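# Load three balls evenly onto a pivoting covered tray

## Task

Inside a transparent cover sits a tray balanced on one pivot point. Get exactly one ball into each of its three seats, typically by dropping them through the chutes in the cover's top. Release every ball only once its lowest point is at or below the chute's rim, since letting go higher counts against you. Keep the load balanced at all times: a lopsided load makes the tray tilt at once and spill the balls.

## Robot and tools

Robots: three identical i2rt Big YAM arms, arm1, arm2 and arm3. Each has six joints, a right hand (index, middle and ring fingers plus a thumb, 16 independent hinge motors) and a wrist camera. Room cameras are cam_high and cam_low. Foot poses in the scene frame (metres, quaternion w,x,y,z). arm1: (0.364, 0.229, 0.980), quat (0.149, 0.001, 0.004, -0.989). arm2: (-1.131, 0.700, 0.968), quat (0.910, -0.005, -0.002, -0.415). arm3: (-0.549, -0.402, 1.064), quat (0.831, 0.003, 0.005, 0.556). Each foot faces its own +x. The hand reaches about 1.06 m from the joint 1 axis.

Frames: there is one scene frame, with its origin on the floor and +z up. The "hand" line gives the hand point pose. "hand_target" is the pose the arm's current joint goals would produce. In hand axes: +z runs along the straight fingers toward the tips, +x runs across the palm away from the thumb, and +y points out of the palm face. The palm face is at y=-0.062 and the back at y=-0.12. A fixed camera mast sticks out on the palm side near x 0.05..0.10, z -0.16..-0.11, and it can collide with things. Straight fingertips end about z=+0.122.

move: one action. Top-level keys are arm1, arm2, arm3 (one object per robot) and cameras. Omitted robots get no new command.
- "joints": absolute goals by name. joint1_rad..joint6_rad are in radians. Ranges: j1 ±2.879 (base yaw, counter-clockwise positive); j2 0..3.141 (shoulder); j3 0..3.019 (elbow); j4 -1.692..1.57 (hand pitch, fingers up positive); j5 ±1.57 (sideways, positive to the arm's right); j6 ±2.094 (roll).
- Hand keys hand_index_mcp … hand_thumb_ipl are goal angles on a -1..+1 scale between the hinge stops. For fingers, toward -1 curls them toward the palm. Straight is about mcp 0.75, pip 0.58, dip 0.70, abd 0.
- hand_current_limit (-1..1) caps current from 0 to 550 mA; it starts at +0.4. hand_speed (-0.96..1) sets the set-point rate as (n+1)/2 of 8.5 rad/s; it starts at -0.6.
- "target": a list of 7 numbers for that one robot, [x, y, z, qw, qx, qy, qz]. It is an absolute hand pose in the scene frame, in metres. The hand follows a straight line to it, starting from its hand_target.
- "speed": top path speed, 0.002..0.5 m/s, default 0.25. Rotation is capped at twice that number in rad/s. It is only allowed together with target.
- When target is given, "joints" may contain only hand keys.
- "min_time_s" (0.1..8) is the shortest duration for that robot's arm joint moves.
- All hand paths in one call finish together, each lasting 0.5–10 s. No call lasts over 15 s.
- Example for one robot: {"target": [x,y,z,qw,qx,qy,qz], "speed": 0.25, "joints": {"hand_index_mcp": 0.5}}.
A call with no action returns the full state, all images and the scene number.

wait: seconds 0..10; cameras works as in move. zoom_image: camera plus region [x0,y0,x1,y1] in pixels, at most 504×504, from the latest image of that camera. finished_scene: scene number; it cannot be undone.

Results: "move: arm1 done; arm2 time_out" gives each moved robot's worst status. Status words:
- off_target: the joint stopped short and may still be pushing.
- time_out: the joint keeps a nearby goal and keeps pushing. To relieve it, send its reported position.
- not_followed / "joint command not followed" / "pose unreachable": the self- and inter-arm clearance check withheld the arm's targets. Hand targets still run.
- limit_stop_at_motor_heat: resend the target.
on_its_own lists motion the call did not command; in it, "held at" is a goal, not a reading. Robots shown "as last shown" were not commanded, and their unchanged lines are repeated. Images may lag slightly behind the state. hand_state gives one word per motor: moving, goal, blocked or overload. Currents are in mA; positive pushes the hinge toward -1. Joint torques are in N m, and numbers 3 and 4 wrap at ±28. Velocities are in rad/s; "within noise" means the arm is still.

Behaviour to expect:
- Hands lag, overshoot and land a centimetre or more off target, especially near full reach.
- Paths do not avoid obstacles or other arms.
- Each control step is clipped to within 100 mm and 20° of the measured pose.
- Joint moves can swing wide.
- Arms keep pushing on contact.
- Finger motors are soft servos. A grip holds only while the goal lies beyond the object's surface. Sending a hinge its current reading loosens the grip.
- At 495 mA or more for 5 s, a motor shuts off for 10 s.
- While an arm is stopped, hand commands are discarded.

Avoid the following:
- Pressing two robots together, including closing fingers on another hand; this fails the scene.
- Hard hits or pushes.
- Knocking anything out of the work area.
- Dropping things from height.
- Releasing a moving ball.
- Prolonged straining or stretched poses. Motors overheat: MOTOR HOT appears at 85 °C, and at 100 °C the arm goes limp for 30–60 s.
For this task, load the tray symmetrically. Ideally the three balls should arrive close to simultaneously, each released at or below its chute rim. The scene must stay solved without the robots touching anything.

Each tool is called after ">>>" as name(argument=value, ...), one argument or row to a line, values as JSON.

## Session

>>> move(
)

>>> zoom_image(
  camera="cam_high",
  region=[340, 150, 560, 370],
)

>>> zoom_image(
  camera="cam_low",
  region=[310, 130, 640, 300],
)

Scene clock: 0.00 s.
Joint torques (N m): no reading
Motor temperatures (°C): arm1=[25 30 36 27 28 25] | arm2=[24 27 30 25 29 22] | arm3=[26 31 28 25 28 24]
Heat: arm1: hottest joint3_rad 36 °C; arm2: hottest joint3_rad 30 °C; arm3: hottest joint2_rad 31 °C.
Joint velocities: within noise
arm1.joint_positions: joint1_rad=-0.763 joint2_rad=+0.609 joint3_rad=+1.461 joint4_rad=-1.218 joint5_rad=-0.023 joint6_rad=+0.990 hand_index_mcp=+0.753 hand_index_abd=+0.000 hand_index_pip=+0.577 hand_index_dip=+0.696 hand_middle_mcp=+0.753 hand_middle_abd=+0.000 hand_middle_pip=+0.577 hand_middle_dip=+0.696 hand_ring_mcp=+0.753 hand_ring_abd=+0.000 hand_ring_pip=+0.577 hand_ring_dip=+0.696 hand_thumb_cmc=+0.714 hand_thumb_axl=+0.677 hand_thumb_mcp=+0.226 hand_thumb_ipl=+0.168 hand_current_limit=+0.400 hand_speed=-0.600
arm1.joint_status: not commanded
arm1.hand_state: goal,goal,goal,goal,goal,goal,goal,goal,goal,goal,goal,goal,goal,goal,goal,goal
arm1.index_mcp_current_ma: 0
arm1.index_abd_current_ma: 0
arm1.index_pip_current_ma: 0
arm1.index_dip_current_ma: 0
arm1.middle_mcp_current_ma: 0
arm1.middle_abd_current_ma: 0
arm1.middle_pip_current_ma: 0
arm1.middle_dip_current_ma: 0
arm1.ring_mcp_current_ma: 0
arm1.ring_abd_current_ma: 0
arm1.ring_pip_current_ma: 0
arm1.ring_dip_current_ma: 0
arm1.thumb_cmc_current_ma: 0
arm1.thumb_axl_current_ma: 0
arm1.thumb_mcp_current_ma: 0
arm1.thumb_ipl_current_ma: 0
arm1.hand_goal_index_mcp: 0.754
arm1.hand_goal_index_abd: 0.000
arm1.hand_goal_index_pip: 0.576
arm1.hand_goal_index_dip: 0.696
arm1.hand_goal_middle_mcp: 0.754
arm1.hand_goal_middle_abd: 0.000
arm1.hand_goal_middle_pip: 0.576
arm1.hand_goal_middle_dip: 0.696
arm1.hand_goal_ring_mcp: 0.754
arm1.hand_goal_ring_abd: 0.000
arm1.hand_goal_ring_pip: 0.576
arm1.hand_goal_ring_dip: 0.696
arm1.hand_goal_thumb_cmc: 0.714
arm1.hand_goal_thumb_axl: 0.678
arm1.hand_goal_thumb_mcp: 0.226
arm1.hand_goal_thumb_ipl: 0.168
arm1.hand: x=+0.1795 y=+0.4049 z=+1.6075 quat_wxyz=(+0.495, +0.057, -0.821, -0.277) (m; scene frame)
arm1.hand_target: x=+0.1833 y=+0.4029 z=+1.6185 quat_wxyz=(+0.504, +0.057, -0.814, -0.282) (m; scene frame)
arm1.hand_status: not commanded
arm2.joint_positions: joint1_rad=+0.700 joint2_rad=+0.648 joint3_rad=+1.393 joint4_rad=-1.144 joint5_rad=-0.035 joint6_rad=+1.170 hand_index_mcp=+0.753 hand_index_abd=+0.000 hand_index_pip=+0.577 hand_index_dip=+0.696 hand_middle_mcp=+0.753 hand_middle_abd=+0.000 hand_middle_pip=+0.577 hand_middle_dip=+0.696 hand_ring_mcp=+0.753 hand_ring_abd=+0.000 hand_ring_pip=+0.577 hand_ring_dip=+0.696 hand_thumb_cmc=+0.714 hand_thumb_axl=+0.677 hand_thumb_mcp=+0.226 hand_thumb_ipl=+0.168 hand_current_limit=+0.400 hand_speed=-0.600
arm2.joint_status: not commanded
arm2.hand_state: goal,goal,goal,goal,goal,goal,goal,goal,goal,goal,goal,goal,goal,goal,goal,goal
arm2.index_mcp_current_ma: 0
arm2.index_abd_current_ma: 0
arm2.index_pip_current_ma: 0
arm2.index_dip_current_ma: 0
arm2.middle_mcp_current_ma: 0
arm2.middle_abd_current_ma: 0
arm2.middle_pip_current_ma: 0
arm2.middle_dip_current_ma: 0
arm2.ring_mcp_current_ma: 0
arm2.ring_abd_current_ma: 0
arm2.ring_pip_current_ma: 0
arm2.ring_dip_current_ma: 0
arm2.thumb_cmc_current_ma: 0
arm2.thumb_axl_current_ma: 0
arm2.thumb_mcp_current_ma: 0
arm2.thumb_ipl_current_ma: 0
arm2.hand_goal_index_mcp: 0.754
arm2.hand_goal_index_abd: 0.000
arm2.hand_goal_index_pip: 0.576
arm2.hand_goal_index_dip: 0.696
arm2.hand_goal_middle_mcp: 0.754
arm2.hand_goal_middle_abd: 0.000
arm2.hand_goal_middle_pip: 0.576
arm2.hand_goal_middle_dip: 0.696
arm2.hand_goal_ring_mcp: 0.754
arm2.hand_goal_ring_abd: 0.000
arm2.hand_goal_ring_pip: 0.576
arm2.hand_goal_ring_dip: 0.696
arm2.hand_goal_thumb_cmc: 0.714
arm2.hand_goal_thumb_axl: 0.678
arm2.hand_goal_thumb_mcp: 0.226
arm2.hand_goal_thumb_ipl: 0.168
arm2.hand: x=-0.8692 y=+0.5821 z=+1.5549 quat_wxyz=(+0.142, +0.825, +0.114, +0.535) (m; scene frame)
arm2.hand_target: x=-0.8731 y=+0.5828 z=+1.5698 quat_wxyz=(+0.146, +0.816, +0.113, +0.548) (m; scene frame)
arm2.hand_status: not commanded
arm3.joint_positions: joint1_rad=+0.188 joint2_rad=+0.633 joint3_rad=+1.562 joint4_rad=-1.371 joint5_rad=-0.041 joint6_rad=+1.002 hand_index_mcp=+0.753 hand_index_abd=+0.000 hand_index_pip=+0.577 hand_index_dip=+0.696 hand_middle_mcp=+0.753 hand_middle_abd=+0.000 hand_middle_pip=+0.577 hand_middle_dip=+0.696 hand_ring_mcp=+0.753 hand_ring_abd=+0.000 hand_ring_pip=+0.577 hand_ring_dip=+0.696 hand_thumb_cmc=+0.714 hand_thumb_axl=+0.677 hand_thumb_mcp=+0.226 hand_thumb_ipl=+0.168 hand_current_limit=+0.400 hand_speed=-0.600
arm3.joint_status: not commanded
arm3.hand_state: goal,goal,goal,goal,goal,goal,goal,goal,goal,goal,goal,goal,goal,goal,goal,goal
arm3.index_mcp_current_ma: 0
arm3.index_abd_current_ma: 0
arm3.index_pip_current_ma: 0
arm3.index_dip_current_ma: 0
arm3.middle_mcp_current_ma: 0
arm3.middle_abd_current_ma: 0
arm3.middle_pip_current_ma: 0
arm3.middle_dip_current_ma: 0
arm3.ring_mcp_current_ma: 0
arm3.ring_abd_current_ma: 0
arm3.ring_pip_current_ma: 0
arm3.ring_dip_current_ma: 0
arm3.thumb_cmc_current_ma: 0
arm3.thumb_axl_current_ma: 0
arm3.thumb_mcp_current_ma: 0
arm3.thumb_ipl_current_ma: 0
arm3.hand_goal_index_mcp: 0.754
arm3.hand_goal_index_abd: 0.000
arm3.hand_goal_index_pip: 0.576
arm3.hand_goal_index_dip: 0.696
arm3.hand_goal_middle_mcp: 0.754
arm3.hand_goal_middle_abd: 0.000
arm3.hand_goal_middle_pip: 0.576
arm3.hand_goal_middle_dip: 0.696
arm3.hand_goal_ring_mcp: 0.754
arm3.hand_goal_ring_abd: 0.000
arm3.hand_goal_ring_pip: 0.576
arm3.hand_goal_ring_dip: 0.696
arm3.hand_goal_thumb_cmc: 0.714
arm3.hand_goal_thumb_axl: 0.678
arm3.hand_goal_thumb_mcp: 0.226
arm3.hand_goal_thumb_ipl: 0.168
arm3.hand: x=-0.4213 y=-0.1978 z=+1.6938 quat_wxyz=(-0.228, +0.473, +0.701, +0.483) (m; scene frame)
arm3.hand_target: x=-0.4220 y=-0.2020 z=+1.7051 quat_wxyz=(-0.232, +0.468, +0.695, +0.493) (m; scene frame)
arm3.hand_status: not commanded
pictures: arm1_cam_wrist, arm2_cam_wrist, arm3_cam_wrist, cam_high, cam_low

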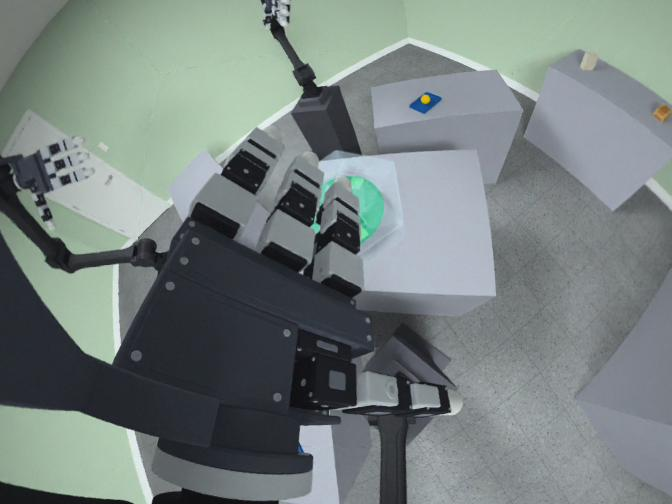

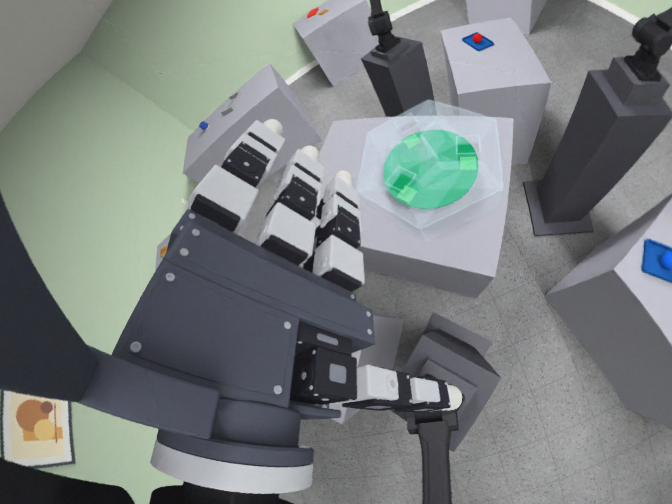

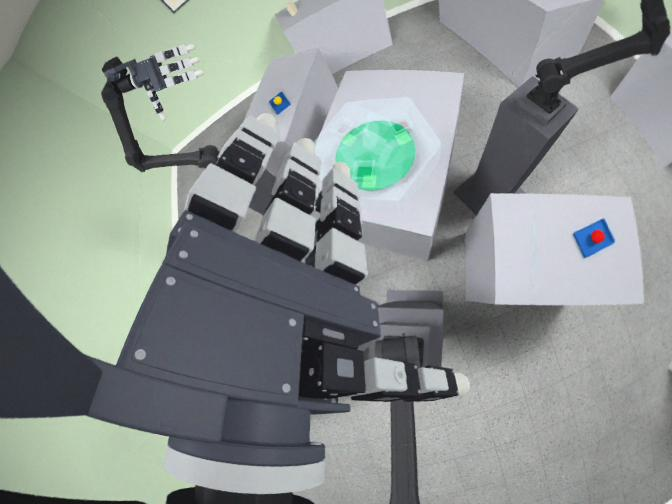

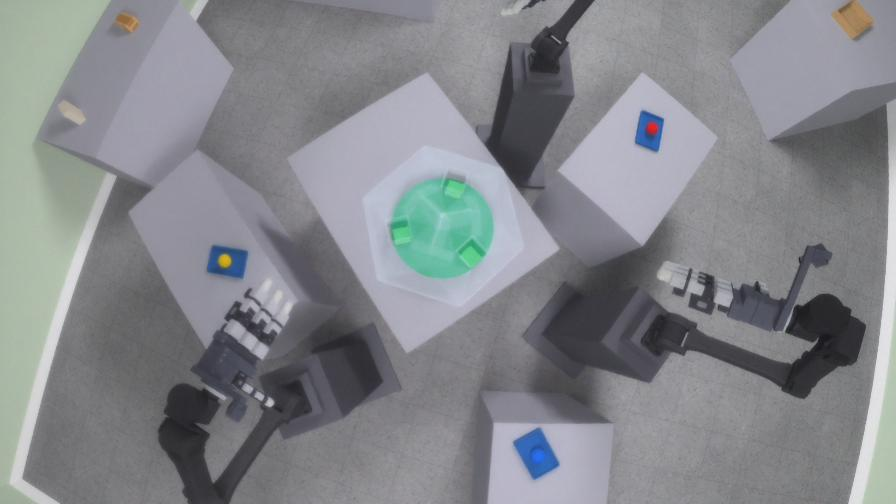

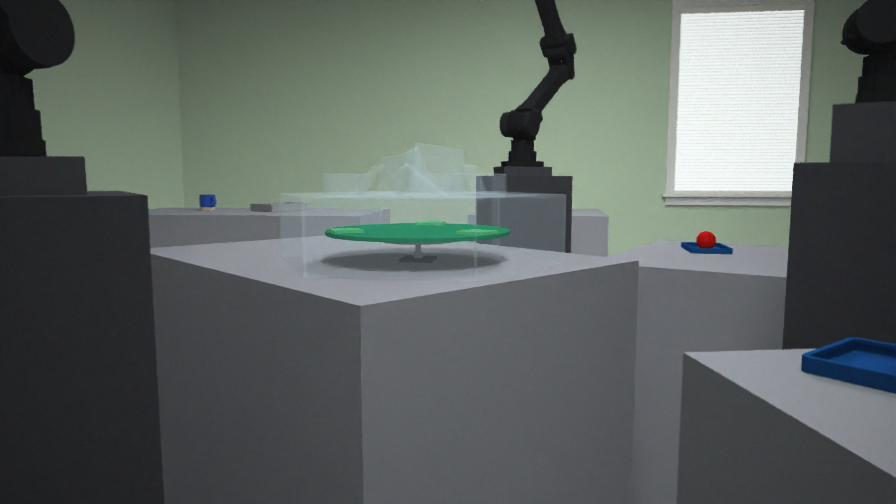

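Scaled by 2.291.

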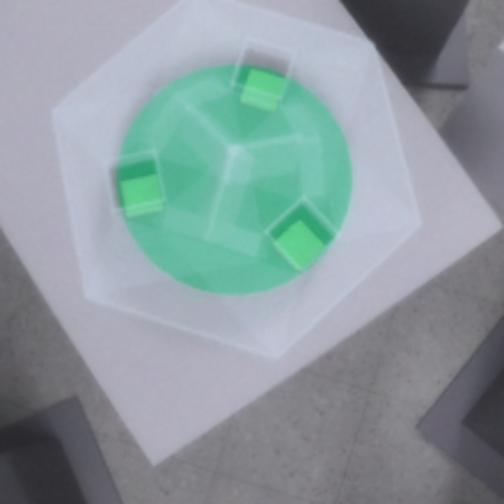

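Scaled by 1.527.

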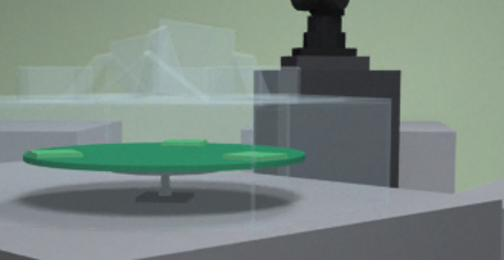

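>>> move(
  arm1={"joints":{"joint1_rad":1.539,"joint2_rad":1.35,"joint3_rad":1.3,"joint4_rad":-1.3,"joint5_rad":1.127,"joint6_rad":-1.378,"hand_speed":-0.3,"hand_index_mcp":0.95,"hand_middle_mcp":0.95,"hand_index_pip":-0.153,"hand_middle_pip":-0.153,"hand_index_dip":-0.13,"hand_middle_dip":-0.13,"hand_index_abd":-0.167,"hand_middle_abd":0.167,"hand_ring_mcp":0.753,"hand_ring_pip":-0.88,"hand_ring_dip":-0.6,"hand_thumb_cmc":-0.679,"hand_thumb_mcp":0.056,"hand_thumb_ipl":0.059},"min_time_s":3},
  arm2={"joints":{"joint1_rad":2.025,"joint2_rad":1.35,"joint3_rad":1.3,"joint4_rad":-1.3,"joint5_rad":1.127,"joint6_rad":-1.378,"hand_speed":-0.3,"hand_index_mcp":0.95,"hand_middle_mcp":0.95,"hand_index_pip":-0.153,"hand_middle_pip":-0.153,"hand_index_dip":-0.13,"hand_middle_dip":-0.13,"hand_index_abd":-0.167,"hand_middle_abd":0.167,"hand_ring_mcp":0.753,"hand_ring_pip":-0.88,"hand_ring_dip":-0.6,"hand_thumb_cmc":-0.679,"hand_thumb_mcp":0.056,"hand_thumb_ipl":0.059},"min_time_s":3},
  arm3={"joints":{"joint1_rad":1.838,"joint2_rad":1.35,"joint3_rad":1.3,"joint4_rad":-1.3,"joint5_rad":1.127,"joint6_rad":-1.378,"hand_speed":-0.3,"hand_index_mcp":0.95,"hand_middle_mcp":0.95,"hand_index_pip":-0.153,"hand_middle_pip":-0.153,"hand_index_dip":-0.13,"hand_middle_dip":-0.13,"hand_index_abd":-0.167,"hand_middle_abd":0.167,"hand_ring_mcp":0.753,"hand_ring_pip":-0.88,"hand_ring_dip":-0.6,"hand_thumb_cmc":-0.679,"hand_thumb_mcp":0.056,"hand_thumb_ipl":0.059},"min_time_s":3},
  cameras=["arm2_cam_wrist","arm3_cam_wrist"],
)

>>> move(
  arm1={"joints":{"joint2_rad":2.07,"joint3_rad":1.407,"joint4_rad":-1.082},"min_time_s":2.5},
  arm2={"joints":{"joint2_rad":2.155,"joint3_rad":1.77,"joint4_rad":-1.333},"min_time_s":2.5},
  arm3={"joints":{"joint2_rad":2.243,"joint3_rad":1.435,"joint4_rad":-0.937},"min_time_s":2.5},
  cameras=["arm1_cam_wrist","arm2_cam_wrist","arm3_cam_wrist","cam_high"],
)

Scene clock: 73.03 s.
Joint torques (N m): arm1=[0.38 -8.29 7.38 0.13 1.1 -0.09] | arm2=[1.26 -11.22 9.47 0.34 1.09 -0.01] | arm3=[-0.32 -10.4 6.78 1.69 1.13 0.13]
Motor temperatures (°C): arm1=[25 30 45 27 27 25] | arm2=[24 27 35 25 28 22] | arm3=[26 31 31 25 28 24]
Heat: arm1: hottest joint3_rad 45 °C; arm2: hottest joint3_rad 35 °C; arm3: hottest joint2_rad 31 °C.
move: arm1 off_target; arm2 off_target; arm3 off_target
Joint velocities: within noise
arm1.joint_positions: joint1_rad=+1.537 joint2_rad=+1.338 joint3_rad=+1.300 joint4_rad=-1.290 joint5_rad=+1.125 joint6_rad=-1.366 hand_index_mcp=+0.943 hand_index_abd=-0.135 hand_index_pip=-0.152 hand_index_dip=-0.127 hand_middle_mcp=+0.945 hand_middle_abd=+0.144 hand_middle_pip=-0.151 hand_middle_dip=-0.127 hand_ring_mcp=+0.751 hand_ring_abd=+0.001 hand_ring_pip=-0.876 hand_ring_dip=-0.598 hand_thumb_cmc=-0.682 hand_thumb_axl=+0.677 hand_thumb_mcp=+0.055 hand_thumb_ipl=+0.061 hand_current_limit=+0.400 hand_speed=-0.300
arm1.joint_status: hand_index_abd off_target (ended at -0.135, target -0.167); hand_middle_abd off_target (ended at +0.144, target +0.167); the others done
arm1.hand_state: goal,blocked,goal,goal,goal,blocked,goal,goal,goal,goal,goal,goal,goal,goal,goal,goal
arm1.index_mcp_current_ma: -14
arm1.index_abd_current_ma: 72
arm1.index_pip_current_ma: 0
arm1.index_dip_current_ma: 5
arm1.middle_mcp_current_ma: -9
arm1.middle_abd_current_ma: -52
arm1.middle_pip_current_ma: 1
arm1.middle_dip_current_ma: 4
arm1.ring_mcp_current_ma: -5
arm1.ring_abd_current_ma: 1
arm1.ring_pip_current_ma: 7
arm1.ring_dip_current_ma: 3
arm1.thumb_cmc_current_ma: -7
arm1.thumb_axl_current_ma: -1
arm1.thumb_mcp_current_ma: -2
arm1.thumb_ipl_current_ma: 2
arm1.hand_goal_index_mcp: 0.950
arm1.hand_goal_index_abd: -0.166
arm1.hand_goal_index_pip: -0.152
arm1.hand_goal_index_dip: -0.130
arm1.hand_goal_middle_mcp: 0.950
arm1.hand_goal_middle_abd: 0.168
arm1.hand_goal_middle_pip: -0.152
arm1.hand_goal_middle_dip: -0.130
arm1.hand_goal_ring_mcp: 0.754
arm1.hand_goal_ring_abd: 0.000
arm1.hand_goal_ring_pip: -0.880
arm1.hand_goal_ring_dip: -0.600
arm1.hand_goal_thumb_cmc: -0.678
arm1.hand_goal_thumb_axl: 0.678
arm1.hand_goal_thumb_mcp: 0.056
arm1.hand_goal_thumb_ipl: 0.060
arm1.hand: x=+0.3689 y=-0.2625 z=+1.2725 quat_wxyz=(-0.191, +0.622, +0.569, -0.502) (m; scene frame)
arm1.hand_target: x=+0.3695 y=-0.2615 z=+1.2657 quat_wxyz=(-0.202, +0.614, +0.578, -0.498) (m; scene frame)
arm1.hand_status: not commanded
arm2.joint_positions: joint1_rad=+2.024 joint2_rad=+1.344 joint3_rad=+1.298 joint4_rad=-1.289 joint5_rad=+1.124 joint6_rad=-1.368 hand_index_mcp=+0.942 hand_index_abd=-0.135 hand_index_pip=-0.152 hand_index_dip=-0.127 hand_middle_mcp=+0.946 hand_middle_abd=+0.145 hand_middle_pip=-0.151 hand_middle_dip=-0.126 hand_ring_mcp=+0.751 hand_ring_abd=+0.001 hand_ring_pip=-0.876 hand_ring_dip=-0.598 hand_thumb_cmc=-0.682 hand_thumb_axl=+0.677 hand_thumb_mcp=+0.054 hand_thumb_ipl=+0.061 hand_current_limit=+0.400 hand_speed=-0.300
arm2.joint_status: hand_index_abd off_target (ended at -0.135, target -0.167); hand_middle_abd off_target (ended at +0.145, target +0.167); the others done
arm2.hand_state: goal,blocked,goal,goal,goal,blocked,goal,goal,goal,goal,goal,goal,goal,goal,goal,goal
arm2.index_mcp_current_ma: -15
arm2.index_abd_current_ma: 68
arm2.index_pip_current_ma: 0
arm2.index_dip_current_ma: 3
arm2.middle_mcp_current_ma: -7
arm2.middle_abd_current_ma: -48
arm2.middle_pip_current_ma: 2
arm2.middle_dip_current_ma: 5
arm2.ring_mcp_current_ma: -5
arm2.ring_abd_current_ma: 1
arm2.ring_pip_current_ma: 7
arm2.ring_dip_current_ma: 3
arm2.thumb_cmc_current_ma: -7
arm2.thumb_axl_current_ma: -1
arm2.thumb_mcp_current_ma: -3
arm2.thumb_ipl_current_ma: 2
arm2.hand_goal_index_mcp: 0.950
arm2.hand_goal_index_abd: -0.166
arm2.hand_goal_index_pip: -0.152
arm2.hand_goal_index_dip: -0.130
arm2.hand_goal_middle_mcp: 0.950
arm2.hand_goal_middle_abd: 0.168
arm2.hand_goal_middle_pip: -0.152
arm2.hand_goal_middle_dip: -0.130
arm2.hand_goal_ring_mcp: 0.754
arm2.hand_goal_ring_abd: 0.000
arm2.hand_goal_ring_pip: -0.880
arm2.hand_goal_ring_dip: -0.600
arm2.hand_goal_thumb_cmc: -0.678
arm2.hand_goal_thumb_axl: 0.678
arm2.hand_goal_thumb_mcp: 0.056
arm2.hand_goal_thumb_ipl: 0.060
arm2.hand: x=-0.8318 y=+1.0908 z=+1.2557 quat_wxyz=(+0.410, -0.337, +0.772, -0.351) (m; scene frame)
arm2.hand_target: x=-0.8324 y=+1.0895 z=+1.2533 quat_wxyz=(+0.404, -0.344, +0.768, -0.358) (m; scene frame)
arm2.hand_status: not commanded
arm3.joint_positions: joint1_rad=+1.840 joint2_rad=+1.342 joint3_rad=+1.307 joint4_rad=-1.312 joint5_rad=+1.126 joint6_rad=-1.369 hand_index_mcp=+0.943 hand_index_abd=-0.133 hand_index_pip=-0.151 hand_index_dip=-0.127 hand_middle_mcp=+0.945 hand_middle_abd=+0.148 hand_middle_pip=-0.152 hand_middle_dip=-0.126 hand_ring_mcp=+0.750 hand_ring_abd=+0.000 hand_ring_pip=-0.875 hand_ring_dip=-0.597 hand_thumb_cmc=-0.683 hand_thumb_axl=+0.677 hand_thumb_mcp=+0.054 hand_thumb_ipl=+0.061 hand_current_limit=+0.400 hand_speed=-0.300
arm3.joint_status: hand_index_abd off_target (ended at -0.133, target -0.167); the others done
arm3.hand_state: goal,blocked,goal,goal,goal,blocked,goal,goal,goal,goal,goal,goal,goal,goal,goal,goal
arm3.index_mcp_current_ma: -23
arm3.index_abd_current_ma: 109
arm3.index_pip_current_ma: 2
arm3.index_dip_current_ma: 8
arm3.middle_mcp_current_ma: -16
arm3.middle_abd_current_ma: -63
arm3.middle_pip_current_ma: 0
arm3.middle_dip_current_ma: 12
arm3.ring_mcp_current_ma: -11
arm3.ring_abd_current_ma: 1
arm3.ring_pip_current_ma: 14
arm3.ring_dip_current_ma: 8
arm3.thumb_cmc_current_ma: -14
arm3.thumb_axl_current_ma: -2
arm3.thumb_mcp_current_ma: -6
arm3.thumb_ipl_current_ma: 4
arm3.hand_goal_index_mcp: 0.950
arm3.hand_goal_index_abd: -0.166
arm3.hand_goal_index_pip: -0.152
arm3.hand_goal_index_dip: -0.130
arm3.hand_goal_middle_mcp: 0.950
arm3.hand_goal_middle_abd: 0.168
arm3.hand_goal_middle_pip: -0.152
arm3.hand_goal_middle_dip: -0.130
arm3.hand_goal_ring_mcp: 0.754
arm3.hand_goal_ring_abd: 0.000
arm3.hand_goal_ring_pip: -0.880
arm3.hand_goal_ring_dip: -0.600
arm3.hand_goal_thumb_cmc: -0.678
arm3.hand_goal_thumb_axl: 0.678
arm3.hand_goal_thumb_mcp: 0.056
arm3.hand_goal_thumb_ipl: 0.060
arm3.hand: x=-0.9981 y=-0.2221 z=+1.3642 quat_wxyz=(+0.525, -0.820, +0.197, +0.120) (m; scene frame)
arm3.hand_target: x=-0.9995 y=-0.2210 z=+1.3586 quat_wxyz=(+0.526, -0.820, +0.194, +0.116) (m; scene frame)
arm3.hand_status: not commanded
pictures: arm2_cam_wrist, arm3_cam_wrist

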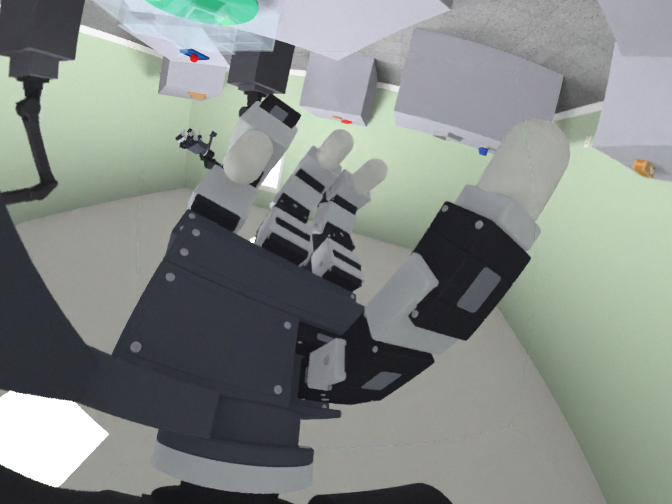

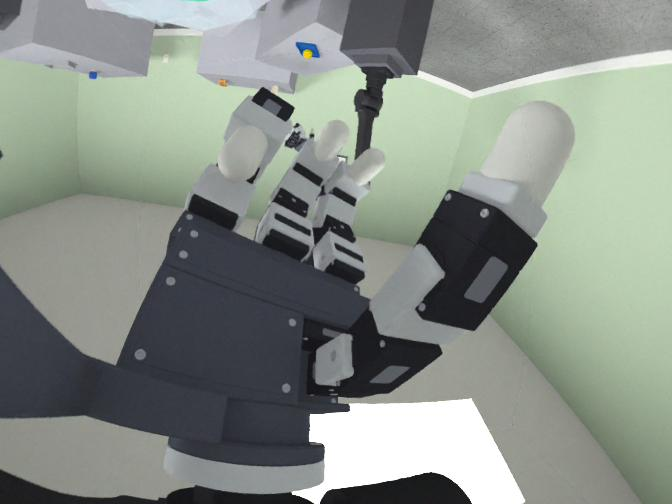

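Scene clock: 76.27 s.
Joint torques (N m): arm1=[0.21 -14.8 7.69 0.14 1.04 -0.16] | arm2=[1.26 -21.66 11.59 -0.35 1.03 -0.11] | arm3=[-0.26 -19.14 6.69 0.62 1.06 0.1]
Motor temperatures (°C): arm1=[25 30 45 27 28 25] | arm2=[24 27 36 25 29 22] | arm3=[26 31 31 25 28 24]
Heat: arm1: hottest joint3_rad 45 °C; arm2: hottest joint3_rad 36 °C; arm3: hottest joint2_rad 31 °C.
move: arm1 done; arm2 done; arm3 done
Joint velocities: within noise
arm1.joint_positions: joint1_rad=+1.537 joint2_rad=+2.051 joint3_rad=+1.371 joint4_rad=-1.092 joint5_rad=+1.127 joint6_rad=-1.368 hand_index_mcp=+0.943 hand_index_abd=-0.135 hand_index_pip=-0.152 hand_index_dip=-0.127 hand_middle_mcp=+0.944 hand_middle_abd=+0.144 hand_middle_pip=-0.151 hand_middle_dip=-0.127 hand_ring_mcp=+0.751 hand_ring_abd=+0.001 hand_ring_pip=-0.876 hand_ring_dip=-0.598 hand_thumb_cmc=-0.680 hand_thumb_axl=+0.677 hand_thumb_mcp=+0.055 hand_thumb_ipl=+0.061 hand_current_limit=+0.400 hand_speed=-0.300
arm1.joint_status: all done
arm1.hand_state: goal,blocked,goal,goal,goal,blocked,goal,goal,goal,goal,goal,goal,goal,goal,goal,goal
arm1.index_mcp_current_ma: -15
arm1.index_abd_current_ma: 72
arm1.index_pip_current_ma: 0
arm1.index_dip_current_ma: 5
arm1.middle_mcp_current_ma: -11
arm1.middle_abd_current_ma: -52
arm1.middle_pip_current_ma: 1
arm1.middle_dip_current_ma: 4
arm1.ring_mcp_current_ma: -6
arm1.ring_abd_current_ma: 1
arm1.ring_pip_current_ma: 7
arm1.ring_dip_current_ma: 3
arm1.thumb_cmc_current_ma: -2
arm1.thumb_axl_current_ma: -1
arm1.thumb_mcp_current_ma: -2
arm1.thumb_ipl_current_ma: 2
arm1.hand_goal_index_mcp: 0.950
arm1.hand_goal_index_abd: -0.166
arm1.hand_goal_index_pip: -0.152
arm1.hand_goal_index_dip: -0.130
arm1.hand_goal_middle_mcp: 0.950
arm1.hand_goal_middle_abd: 0.168
arm1.hand_goal_middle_pip: -0.152
arm1.hand_goal_middle_dip: -0.130
arm1.hand_goal_ring_mcp: 0.754
arm1.hand_goal_ring_abd: 0.000
arm1.hand_goal_ring_pip: -0.880
arm1.hand_goal_ring_dip: -0.600
arm1.hand_goal_thumb_cmc: -0.678
arm1.hand_goal_thumb_axl: 0.678
arm1.hand_goal_thumb_mcp: 0.056
arm1.hand_goal_thumb_ipl: 0.060
arm1.hand: x=+0.3891 y=-0.3328 z=+0.9474 quat_wxyz=(-0.352, +0.535, +0.652, -0.406) (m; scene frame)
arm1.hand_target: x=+0.3942 y=-0.3471 z=+0.9475 quat_wxyz=(-0.344, +0.538, +0.651, -0.411) (m; scene frame)
arm1.hand_status: not commanded
arm2.joint_positions: joint1_rad=+2.024 joint2_rad=+2.147 joint3_rad=+1.722 joint4_rad=-1.322 joint5_rad=+1.125 joint6_rad=-1.369 hand_index_mcp=+0.942 hand_index_abd=-0.135 hand_index_pip=-0.152 hand_index_dip=-0.127 hand_middle_mcp=+0.945 hand_middle_abd=+0.145 hand_middle_pip=-0.151 hand_middle_dip=-0.126 hand_ring_mcp=+0.750 hand_ring_abd=+0.001 hand_ring_pip=-0.876 hand_ring_dip=-0.598 hand_thumb_cmc=-0.680 hand_thumb_axl=+0.677 hand_thumb_mcp=+0.054 hand_thumb_ipl=+0.061 hand_current_limit=+0.400 hand_speed=-0.300
arm2.joint_status: all done
arm2.hand_state: goal,blocked,goal,goal,goal,blocked,goal,goal,goal,goal,goal,goal,goal,goal,goal,goal
arm2.index_mcp_current_ma: -17
arm2.index_abd_current_ma: 68
arm2.index_pip_current_ma: 0
arm2.index_dip_current_ma: 3
arm2.middle_mcp_current_ma: -9
arm2.middle_abd_current_ma: -48
arm2.middle_pip_current_ma: 2
arm2.middle_dip_current_ma: 5
arm2.ring_mcp_current_ma: -6
arm2.ring_abd_current_ma: 1
arm2.ring_pip_current_ma: 7
arm2.ring_dip_current_ma: 3
arm2.thumb_cmc_current_ma: -2
arm2.thumb_axl_current_ma: -1
arm2.thumb_mcp_current_ma: -3
arm2.thumb_ipl_current_ma: 2
arm2.hand_goal_index_mcp: 0.950
arm2.hand_goal_index_abd: -0.166
arm2.hand_goal_index_pip: -0.152
arm2.hand_goal_index_dip: -0.130
arm2.hand_goal_middle_mcp: 0.950
arm2.hand_goal_middle_abd: 0.168
arm2.hand_goal_middle_pip: -0.152
arm2.hand_goal_middle_dip: -0.130
arm2.hand_goal_ring_mcp: 0.754
arm2.hand_goal_ring_abd: 0.000
arm2.hand_goal_ring_pip: -0.880
arm2.hand_goal_ring_dip: -0.600
arm2.hand_goal_thumb_cmc: -0.678
arm2.hand_goal_thumb_axl: 0.678
arm2.hand_goal_thumb_mcp: 0.056
arm2.hand_goal_thumb_ipl: 0.060
arm2.hand: x=-0.7694 y=+1.2345 z=+0.9926 quat_wxyz=(+0.276, -0.435, +0.722, -0.462) (m; scene frame)
arm2.hand_target: x=-0.7643 y=+1.2476 z=+1.0040 quat_wxyz=(+0.284, -0.432, +0.724, -0.457) (m; scene frame)
arm2.hand_status: not commanded
arm3.joint_positions: joint1_rad=+1.840 joint2_rad=+2.233 joint3_rad=+1.396 joint4_rad=-0.946 joint5_rad=+1.127 joint6_rad=-1.371 hand_index_mcp=+0.943 hand_index_abd=-0.133 hand_index_pip=-0.151 hand_index_dip=-0.127 hand_middle_mcp=+0.944 hand_middle_abd=+0.148 hand_middle_pip=-0.152 hand_middle_dip=-0.126 hand_ring_mcp=+0.750 hand_ring_abd=+0.000 hand_ring_pip=-0.875 hand_ring_dip=-0.597 hand_thumb_cmc=-0.679 hand_thumb_axl=+0.677 hand_thumb_mcp=+0.054 hand_thumb_ipl=+0.061 hand_current_limit=+0.400 hand_speed=-0.300
arm3.joint_status: all done
arm3.hand_state: goal,blocked,goal,goal,goal,blocked,goal,goal,goal,goal,goal,goal,goal,goal,goal,goal
arm3.index_mcp_current_ma: -25
arm3.index_abd_current_ma: 109
arm3.index_pip_current_ma: 2
arm3.index_dip_current_ma: 8
arm3.middle_mcp_current_ma: -19
arm3.middle_abd_current_ma: -63
arm3.middle_pip_current_ma: 0
arm3.middle_dip_current_ma: 12
arm3.ring_mcp_current_ma: -13
arm3.ring_abd_current_ma: 1
arm3.ring_pip_current_ma: 14
arm3.ring_dip_current_ma: 8
arm3.thumb_cmc_current_ma: -4
arm3.thumb_axl_current_ma: -2
arm3.thumb_mcp_current_ma: -6
arm3.thumb_ipl_current_ma: 4
arm3.hand_goal_index_mcp: 0.950
arm3.hand_goal_index_abd: -0.166
arm3.hand_goal_index_pip: -0.152
arm3.hand_goal_index_dip: -0.130
arm3.hand_goal_middle_mcp: 0.950
arm3.hand_goal_middle_abd: 0.168
arm3.hand_goal_middle_pip: -0.152
arm3.hand_goal_middle_dip: -0.130
arm3.hand_goal_ring_mcp: 0.754
arm3.hand_goal_ring_abd: 0.000
arm3.hand_goal_ring_pip: -0.880
arm3.hand_goal_ring_dip: -0.600
arm3.hand_goal_thumb_cmc: -0.678
arm3.hand_goal_thumb_axl: 0.678
arm3.hand_goal_thumb_mcp: 0.056
arm3.hand_goal_thumb_ipl: 0.060
arm3.hand: x=-1.0876 y=-0.2120 z=+0.9507 quat_wxyz=(+0.533, -0.840, +0.082, -0.064) (m; scene frame)
arm3.hand_target: x=-1.1053 y=-0.2089 z=+0.9550 quat_wxyz=(+0.533, -0.840, +0.090, -0.050) (m; scene frame)
arm3.hand_status: not commanded
pictures: arm1_cam_wrist, arm2_cam_wrist, arm3_cam_wrist, cam_high

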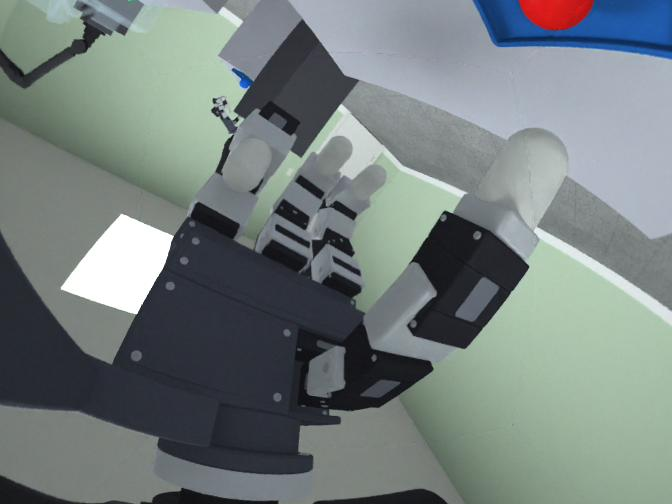

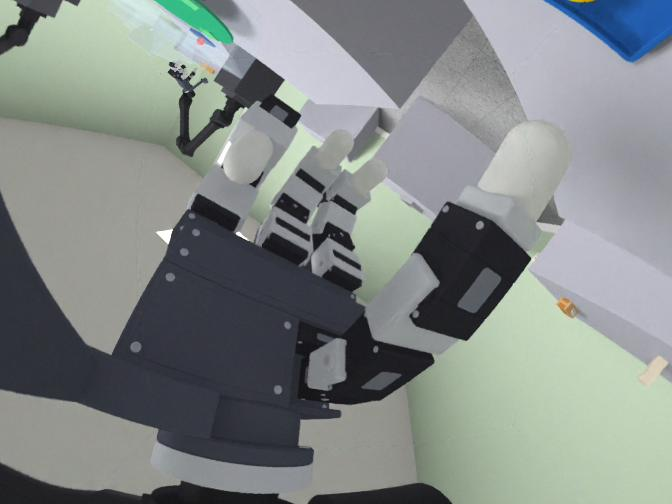

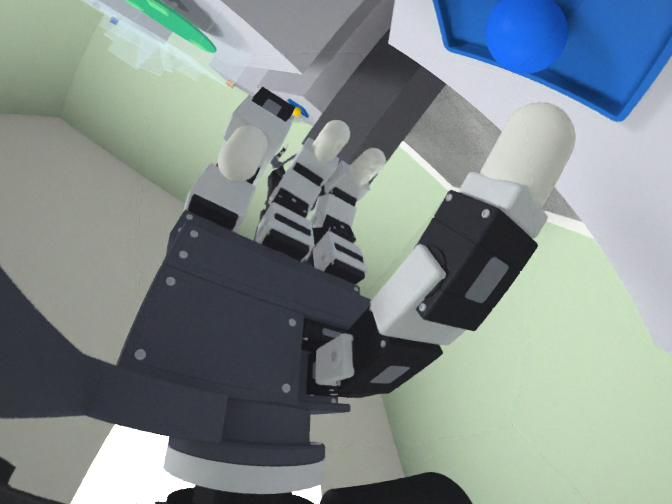

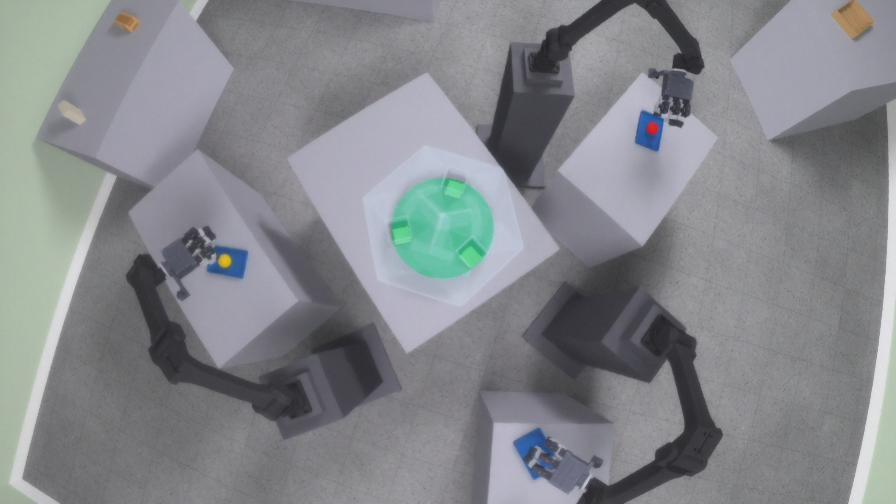

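>>> move(
  arm1={"target":[0.401,-0.364,0.855,-0.352,0.535,0.652,-0.406],"speed":0.12},
  arm2={"target":[-0.764,1.252,0.885,0.276,-0.435,0.722,-0.462],"speed":0.12},
  arm3={"target":[-1.132,-0.206,0.865,0.533,-0.840,0.082,-0.064],"speed":0.12},
  cameras=["arm1_cam_wrist","arm2_cam_wrist","arm3_cam_wrist"],
)

Scene clock: 108.20 s.
Joint torques (N m): arm1=[0.44 -15.62 6.95 -0.03 1.03 0.06] | arm2=[1.49 -22.95 9.44 0.32 0.95 0.05] | arm3=[-0.26 -19.96 6.24 0.34 1.02 0.12]
Motor temperatures (°C): arm1=[25 34 46 27 29 25] | arm2=[24 29 39 25 30 22] | arm3=[26 32 33 25 29 24]
Heat: arm1: hottest joint3_rad 46 °C; arm2: hottest joint3_rad 39 °C; arm3: hottest joint3_rad 33 °C.
move: arm1 off_target; arm2 off_target; arm3 off_target
Joint velocities: within noise
arm1.joint_positions: joint1_rad=+1.537 joint2_rad=+2.251 joint3_rad=+1.454 joint4_rad=-0.999 joint5_rad=+1.127 joint6_rad=-1.368 hand_index_mcp=+0.943 hand_index_abd=-0.135 hand_index_pip=-0.152 hand_index_dip=-0.127 hand_middle_mcp=+0.944 hand_middle_abd=+0.144 hand_middle_pip=-0.151 hand_middle_dip=-0.127 hand_ring_mcp=+0.751 hand_ring_abd=+0.001 hand_ring_pip=-0.876 hand_ring_dip=-0.598 hand_thumb_cmc=-0.679 hand_thumb_axl=+0.677 hand_thumb_mcp=+0.055 hand_thumb_ipl=+0.061 hand_current_limit=+0.400 hand_speed=-0.300
arm1.joint_status: not commanded
arm1.hand_state: goal,blocked,goal,goal,goal,blocked,goal,goal,goal,goal,goal,goal,goal,goal,goal,goal
arm1.index_mcp_current_ma: -15
arm1.index_abd_current_ma: 72
arm1.index_pip_current_ma: 0
arm1.index_dip_current_ma: 5
arm1.middle_mcp_current_ma: -11
arm1.middle_abd_current_ma: -52
arm1.middle_pip_current_ma: 1
arm1.middle_dip_current_ma: 4
arm1.ring_mcp_current_ma: -6
arm1.ring_abd_current_ma: 1
arm1.ring_pip_current_ma: 7
arm1.ring_dip_current_ma: 3
arm1.thumb_cmc_current_ma: -2
arm1.thumb_axl_current_ma: -1
arm1.thumb_mcp_current_ma: -2
arm1.thumb_ipl_current_ma: 2
arm1.hand_goal_index_mcp: 0.950
arm1.hand_goal_index_abd: -0.166
arm1.hand_goal_index_pip: -0.152
arm1.hand_goal_index_dip: -0.130
arm1.hand_goal_middle_mcp: 0.950
arm1.hand_goal_middle_abd: 0.168
arm1.hand_goal_middle_pip: -0.152
arm1.hand_goal_middle_dip: -0.130
arm1.hand_goal_ring_mcp: 0.754
arm1.hand_goal_ring_abd: 0.000
arm1.hand_goal_ring_pip: -0.880
arm1.hand_goal_ring_dip: -0.600
arm1.hand_goal_thumb_cmc: -0.678
arm1.hand_goal_thumb_axl: 0.678
arm1.hand_goal_thumb_mcp: 0.056
arm1.hand_goal_thumb_ipl: 0.060
arm1.hand: x=+0.3946 y=-0.3518 z=+0.8614 quat_wxyz=(-0.360, +0.530, +0.655, -0.400) (m; scene frame)
arm1.hand_target: x=+0.4009 y=-0.3635 z=+0.8554 quat_wxyz=(-0.352, +0.535, +0.652, -0.406) (m; scene frame)
arm1.hand_status: off_target (0.015 m and 1.4 deg from the pose sent, 0.098 m and 0.1 deg at the start)
arm2.joint_positions: joint1_rad=+2.024 joint2_rad=+2.324 joint3_rad=+1.722 joint4_rad=-1.182 joint5_rad=+1.125 joint6_rad=-1.369 hand_index_mcp=+0.942 hand_index_abd=-0.135 hand_index_pip=-0.152 hand_index_dip=-0.127 hand_middle_mcp=+0.945 hand_middle_abd=+0.145 hand_middle_pip=-0.151 hand_middle_dip=-0.126 hand_ring_mcp=+0.750 hand_ring_abd=+0.001 hand_ring_pip=-0.876 hand_ring_dip=-0.598 hand_thumb_cmc=-0.680 hand_thumb_axl=+0.677 hand_thumb_mcp=+0.054 hand_thumb_ipl=+0.061 hand_current_limit=+0.400 hand_speed=-0.300
arm2.joint_status: not commanded
arm2.hand_state: goal,blocked,goal,goal,goal,blocked,goal,goal,goal,goal,goal,goal,goal,goal,goal,goal
arm2.index_mcp_current_ma: -17
arm2.index_abd_current_ma: 68
arm2.index_pip_current_ma: 0
arm2.index_dip_current_ma: 3
arm2.middle_mcp_current_ma: -9
arm2.middle_abd_current_ma: -48
arm2.middle_pip_current_ma: 2
arm2.middle_dip_current_ma: 5
arm2.ring_mcp_current_ma: -6
arm2.ring_abd_current_ma: 1
arm2.ring_pip_current_ma: 7
arm2.ring_dip_current_ma: 3
arm2.thumb_cmc_current_ma: -2
arm2.thumb_axl_current_ma: -1
arm2.thumb_mcp_current_ma: -3
arm2.thumb_ipl_current_ma: 2
arm2.hand_goal_index_mcp: 0.950
arm2.hand_goal_index_abd: -0.166
arm2.hand_goal_index_pip: -0.152
arm2.hand_goal_index_dip: -0.130
arm2.hand_goal_middle_mcp: 0.950
arm2.hand_goal_middle_abd: 0.168
arm2.hand_goal_middle_pip: -0.152
arm2.hand_goal_middle_dip: -0.130
arm2.hand_goal_ring_mcp: 0.754
arm2.hand_goal_ring_abd: 0.000
arm2.hand_goal_ring_pip: -0.880
arm2.hand_goal_ring_dip: -0.600
arm2.hand_goal_thumb_cmc: -0.678
arm2.hand_goal_thumb_axl: 0.678
arm2.hand_goal_thumb_mcp: 0.056
arm2.hand_goal_thumb_ipl: 0.060
arm2.hand: x=-0.7680 y=+1.2369 z=+0.8826 quat_wxyz=(+0.263, -0.443, +0.716, -0.471) (m; scene frame)
arm2.hand_target: x=-0.7643 y=+1.2516 z=+0.8854 quat_wxyz=(+0.276, -0.435, +0.722, -0.462) (m; scene frame)
arm2.hand_status: off_target (0.016 m and 2.1 deg from the pose sent, 0.109 m and 0.1 deg at the start)
arm3.joint_positions: joint1_rad=+1.840 joint2_rad=+2.457 joint3_rad=+1.567 joint4_rad=-0.909 joint5_rad=+1.127 joint6_rad=-1.371 hand_index_mcp=+0.943 hand_index_abd=-0.133 hand_index_pip=-0.151 hand_index_dip=-0.127 hand_middle_mcp=+0.944 hand_middle_abd=+0.148 hand_middle_pip=-0.152 hand_middle_dip=-0.126 hand_ring_mcp=+0.750 hand_ring_abd=+0.000 hand_ring_pip=-0.875 hand_ring_dip=-0.597 hand_thumb_cmc=-0.679 hand_thumb_axl=+0.677 hand_thumb_mcp=+0.054 hand_thumb_ipl=+0.061 hand_current_limit=+0.400 hand_speed=-0.300
arm3.joint_status: not commanded
arm3.hand_state: goal,blocked,goal,goal,goal,blocked,goal,goal,goal,goal,goal,goal,goal,goal,goal,goal
arm3.index_mcp_current_ma: -25
arm3.index_abd_current_ma: 109
arm3.index_pip_current_ma: 2
arm3.index_dip_current_ma: 8
arm3.middle_mcp_current_ma: -19
arm3.middle_abd_current_ma: -63
arm3.middle_pip_current_ma: 0
arm3.middle_dip_current_ma: 12
arm3.ring_mcp_current_ma: -13
arm3.ring_abd_current_ma: 1
arm3.ring_pip_current_ma: 14
arm3.ring_dip_current_ma: 8
arm3.thumb_cmc_current_ma: -3
arm3.thumb_axl_current_ma: -2
arm3.thumb_mcp_current_ma: -6
arm3.thumb_ipl_current_ma: 4
arm3.hand_goal_index_mcp: 0.950
arm3.hand_goal_index_abd: -0.166
arm3.hand_goal_index_pip: -0.152
arm3.hand_goal_index_dip: -0.130
arm3.hand_goal_middle_mcp: 0.950
arm3.hand_goal_middle_abd: 0.168
arm3.hand_goal_middle_pip: -0.152
arm3.hand_goal_middle_dip: -0.130
arm3.hand_goal_ring_mcp: 0.754
arm3.hand_goal_ring_abd: 0.000
arm3.hand_goal_ring_pip: -0.880
arm3.hand_goal_ring_dip: -0.600
arm3.hand_goal_thumb_cmc: -0.678
arm3.hand_goal_thumb_axl: 0.678
arm3.hand_goal_thumb_mcp: 0.056
arm3.hand_goal_thumb_ipl: 0.060
arm3.hand: x=-1.1190 y=-0.2083 z=+0.8680 quat_wxyz=(+0.533, -0.840, +0.077, -0.071) (m; scene frame)
arm3.hand_target: x=-1.1315 y=-0.2061 z=+0.8653 quat_wxyz=(+0.533, -0.840, +0.082, -0.064) (m; scene frame)
arm3.hand_status: off_target (0.014 m and 0.9 deg from the pose sent, 0.097 m and 0.1 deg at the start)
pictures: arm1_cam_wrist, arm2_cam_wrist, arm3_cam_wrist

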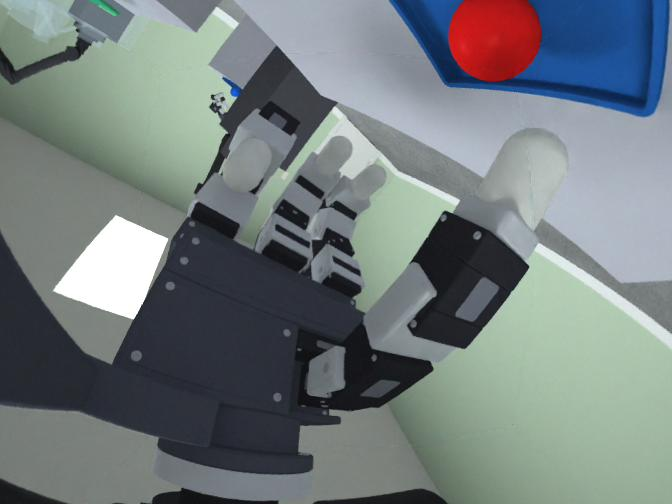

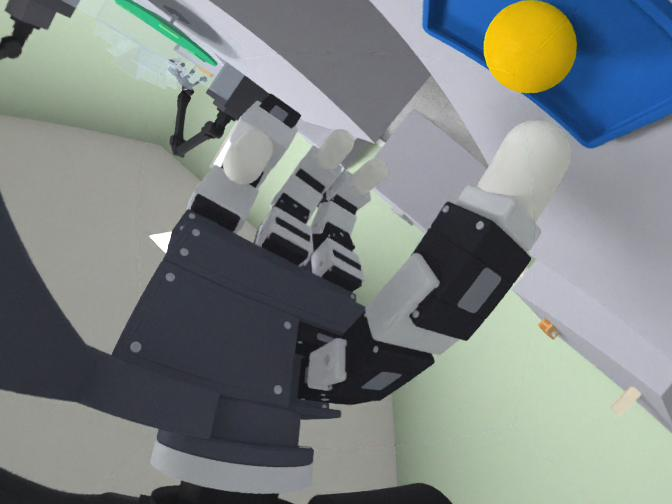

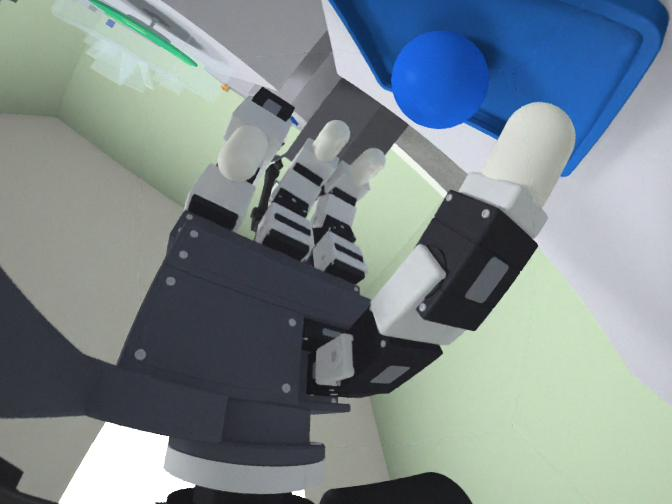

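>>> move(
  arm1={"target":[0.393,-0.362,0.794,-0.352,0.535,0.652,-0.406],"speed":0.12},
  arm2={"target":[-0.767,1.266,0.806,0.276,-0.435,0.722,-0.462],"speed":0.12},
  arm3={"target":[-1.118,-0.193,0.829,0.533,-0.840,0.082,-0.064],"speed":0.12},
  cameras=["arm1_cam_wrist","arm2_cam_wrist","arm3_cam_wrist"],
)

Scene clock: 131.27 s.
Joint torques (N m): arm1=[-0.44 -16.03 6.2 0.06 1.12 -0.17] | arm2=[1.73 -23.3 9.61 0.16 0.92 0.11] | arm3=[-0.62 -20.07 3.9 0.76 1.15 0.08]
Motor temperatures (°C): arm1=[25 34 44 27 30 25] | arm2=[24 30 39 25 30 22] | arm3=[26 33 32 25 29 24]
Heat: arm1: hottest joint3_rad 44 °C; arm2: hottest joint3_rad 39 °C; arm3: hottest joint2_rad 33 °C.
move: arm1 off_target; arm2 off_target; arm3 off_target
Joint velocities: within noise
arm1.joint_positions: joint1_rad=+1.537 joint2_rad=+2.362 joint3_rad=+1.461 joint4_rad=-0.868 joint5_rad=+1.128 joint6_rad=-1.374 hand_index_mcp=+0.943 hand_index_abd=-0.135 hand_index_pip=-0.152 hand_index_dip=-0.127 hand_middle_mcp=+0.944 hand_middle_abd=+0.144 hand_middle_pip=-0.151 hand_middle_dip=-0.127 hand_ring_mcp=+0.751 hand_ring_abd=+0.001 hand_ring_pip=-0.876 hand_ring_dip=-0.598 hand_thumb_cmc=-0.679 hand_thumb_axl=+0.677 hand_thumb_mcp=+0.055 hand_thumb_ipl=+0.061 hand_current_limit=+0.400 hand_speed=-0.300
arm1.joint_status: not commanded
arm1.hand_state: goal,blocked,goal,goal,goal,blocked,goal,goal,goal,goal,goal,goal,goal,goal,goal,goal
arm1.index_mcp_current_ma: -15
arm1.index_abd_current_ma: 72
arm1.index_pip_current_ma: 0
arm1.index_dip_current_ma: 5
arm1.middle_mcp_current_ma: -11
arm1.middle_abd_current_ma: -52
arm1.middle_pip_current_ma: 1
arm1.middle_dip_current_ma: 4
arm1.ring_mcp_current_ma: -6
arm1.ring_abd_current_ma: 1
arm1.ring_pip_current_ma: 7
arm1.ring_dip_current_ma: 3
arm1.thumb_cmc_current_ma: -2
arm1.thumb_axl_current_ma: -1
arm1.thumb_mcp_current_ma: -2
arm1.thumb_ipl_current_ma: 2
arm1.hand_goal_index_mcp: 0.950
arm1.hand_goal_index_abd: -0.166
arm1.hand_goal_index_pip: -0.152
arm1.hand_goal_index_dip: -0.130
arm1.hand_goal_middle_mcp: 0.950
arm1.hand_goal_middle_abd: 0.168
arm1.hand_goal_middle_pip: -0.152
arm1.hand_goal_middle_dip: -0.130
arm1.hand_goal_ring_mcp: 0.754
arm1.hand_goal_ring_abd: 0.000
arm1.hand_goal_ring_pip: -0.880
arm1.hand_goal_ring_dip: -0.600
arm1.hand_goal_thumb_cmc: -0.678
arm1.hand_goal_thumb_axl: 0.678
arm1.hand_goal_thumb_mcp: 0.056
arm1.hand_goal_thumb_ipl: 0.060
arm1.hand: x=+0.3952 y=-0.3532 z=+0.8015 quat_wxyz=(-0.352, +0.534, +0.653, -0.406) (m; scene frame)
arm1.hand_target: x=+0.3929 y=-0.3616 z=+0.7942 quat_wxyz=(-0.352, +0.535, +0.652, -0.406) (m; scene frame)
arm1.hand_status: off_target (0.012 m and 0.2 deg from the pose sent, 0.068 m and 1.4 deg at the start)
arm2.joint_positions: joint1_rad=+2.034 joint2_rad=+2.485 joint3_rad=+1.794 joint4_rad=-1.122 joint5_rad=+1.123 joint6_rad=-1.344 hand_index_mcp=+0.942 hand_index_abd=-0.135 hand_index_pip=-0.152 hand_index_dip=-0.127 hand_middle_mcp=+0.945 hand_middle_abd=+0.145 hand_middle_pip=-0.151 hand_middle_dip=-0.126 hand_ring_mcp=+0.750 hand_ring_abd=+0.001 hand_ring_pip=-0.876 hand_ring_dip=-0.598 hand_thumb_cmc=-0.679 hand_thumb_axl=+0.677 hand_thumb_mcp=+0.054 hand_thumb_ipl=+0.061 hand_current_limit=+0.400 hand_speed=-0.300
arm2.joint_status: not commanded
arm2.hand_state: goal,blocked,goal,goal,goal,blocked,goal,goal,goal,goal,goal,goal,goal,goal,goal,goal
arm2.index_mcp_current_ma: -17
arm2.index_abd_current_ma: 68
arm2.index_pip_current_ma: 0
arm2.index_dip_current_ma: 3
arm2.middle_mcp_current_ma: -9
arm2.middle_abd_current_ma: -48
arm2.middle_pip_current_ma: 2
arm2.middle_dip_current_ma: 5
arm2.ring_mcp_current_ma: -6
arm2.ring_abd_current_ma: 1
arm2.ring_pip_current_ma: 7
arm2.ring_dip_current_ma: 3
arm2.thumb_cmc_current_ma: -2
arm2.thumb_axl_current_ma: -1
arm2.thumb_mcp_current_ma: -3
arm2.thumb_ipl_current_ma: 2
arm2.hand_goal_index_mcp: 0.950
arm2.hand_goal_index_abd: -0.166
arm2.hand_goal_index_pip: -0.152
arm2.hand_goal_index_dip: -0.130
arm2.hand_goal_middle_mcp: 0.950
arm2.hand_goal_middle_abd: 0.168
arm2.hand_goal_middle_pip: -0.152
arm2.hand_goal_middle_dip: -0.130
arm2.hand_goal_ring_mcp: 0.754
arm2.hand_goal_ring_abd: 0.000
arm2.hand_goal_ring_pip: -0.880
arm2.hand_goal_ring_dip: -0.600
arm2.hand_goal_thumb_cmc: -0.678
arm2.hand_goal_thumb_axl: 0.678
arm2.hand_goal_thumb_mcp: 0.056
arm2.hand_goal_thumb_ipl: 0.060
arm2.hand: x=-0.7703 y=+1.2468 z=+0.8036 quat_wxyz=(+0.261, -0.443, +0.715, -0.473) (m; scene frame)
arm2.hand_target: x=-0.7673 y=+1.2655 z=+0.8068 quat_wxyz=(+0.276, -0.435, +0.722, -0.462) (m; scene frame)
arm2.hand_status: off_target (0.020 m and 2.5 deg from the pose sent, 0.082 m and 2.1 deg at the start)
arm3.joint_positions: joint1_rad=+1.819 joint2_rad=+2.504 joint3_rad=+1.567 joint4_rad=-0.785 joint5_rad=+1.129 joint6_rad=-1.423 hand_index_mcp=+0.943 hand_index_abd=-0.133 hand_index_pip=-0.151 hand_index_dip=-0.127 hand_middle_mcp=+0.944 hand_middle_abd=+0.148 hand_middle_pip=-0.152 hand_middle_dip=-0.126 hand_ring_mcp=+0.750 hand_ring_abd=+0.000 hand_ring_pip=-0.875 hand_ring_dip=-0.597 hand_thumb_cmc=-0.679 hand_thumb_axl=+0.677 hand_thumb_mcp=+0.054 hand_thumb_ipl=+0.061 hand_current_limit=+0.400 hand_speed=-0.300
arm3.joint_status: not commanded
arm3.hand_state: goal,blocked,goal,goal,goal,blocked,goal,goal,goal,goal,goal,goal,goal,goal,goal,goal
arm3.index_mcp_current_ma: -25
arm3.index_abd_current_ma: 109
arm3.index_pip_current_ma: 2
arm3.index_dip_current_ma: 8
arm3.middle_mcp_current_ma: -19
arm3.middle_abd_current_ma: -63
arm3.middle_pip_current_ma: 0
arm3.middle_dip_current_ma: 12
arm3.ring_mcp_current_ma: -13
arm3.ring_abd_current_ma: 1
arm3.ring_pip_current_ma: 14
arm3.ring_dip_current_ma: 8
arm3.thumb_cmc_current_ma: -3
arm3.thumb_axl_current_ma: -2
arm3.thumb_mcp_current_ma: -6
arm3.thumb_ipl_current_ma: 4
arm3.hand_goal_index_mcp: 0.950
arm3.hand_goal_index_abd: -0.166
arm3.hand_goal_index_pip: -0.152
arm3.hand_goal_index_dip: -0.130
arm3.hand_goal_middle_mcp: 0.950
arm3.hand_goal_middle_abd: 0.168
arm3.hand_goal_middle_pip: -0.152
arm3.hand_goal_middle_dip: -0.130
arm3.hand_goal_ring_mcp: 0.754
arm3.hand_goal_ring_abd: 0.000
arm3.hand_goal_ring_pip: -0.880
arm3.hand_goal_ring_dip: -0.600
arm3.hand_goal_thumb_cmc: -0.678
arm3.hand_goal_thumb_axl: 0.678
arm3.hand_goal_thumb_mcp: 0.056
arm3.hand_goal_thumb_ipl: 0.060
arm3.hand: x=-1.1222 y=-0.1960 z=+0.8397 quat_wxyz=(+0.533, -0.840, +0.085, -0.058) (m; scene frame)
arm3.hand_target: x=-1.1177 y=-0.1931 z=+0.8291 quat_wxyz=(+0.533, -0.840, +0.082, -0.064) (m; scene frame)
arm3.hand_status: off_target (0.012 m and 0.8 deg from the pose sent, 0.042 m and 0.9 deg at the start)
pictures: arm1_cam_wrist, arm2_cam_wrist, arm3_cam_wrist

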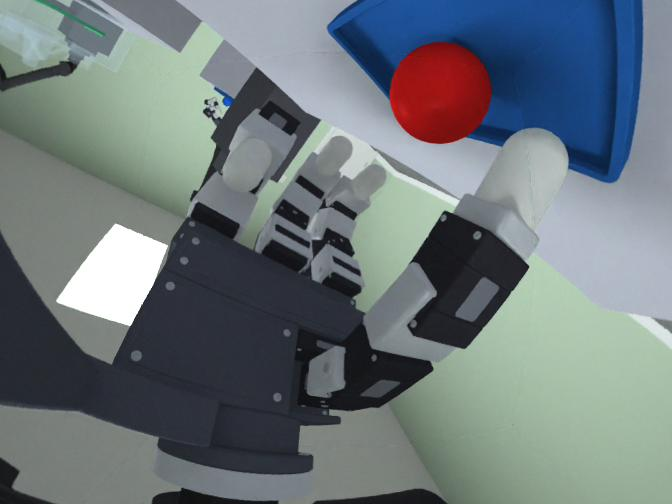

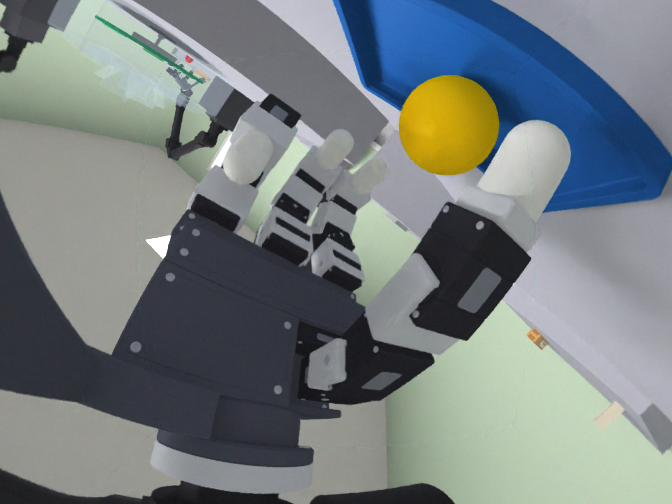

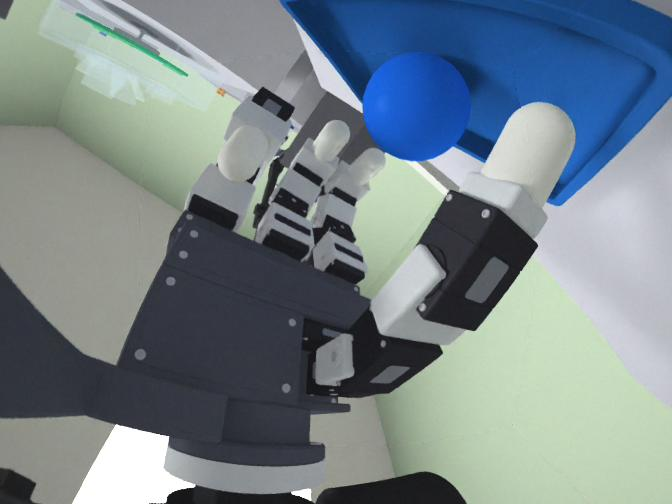

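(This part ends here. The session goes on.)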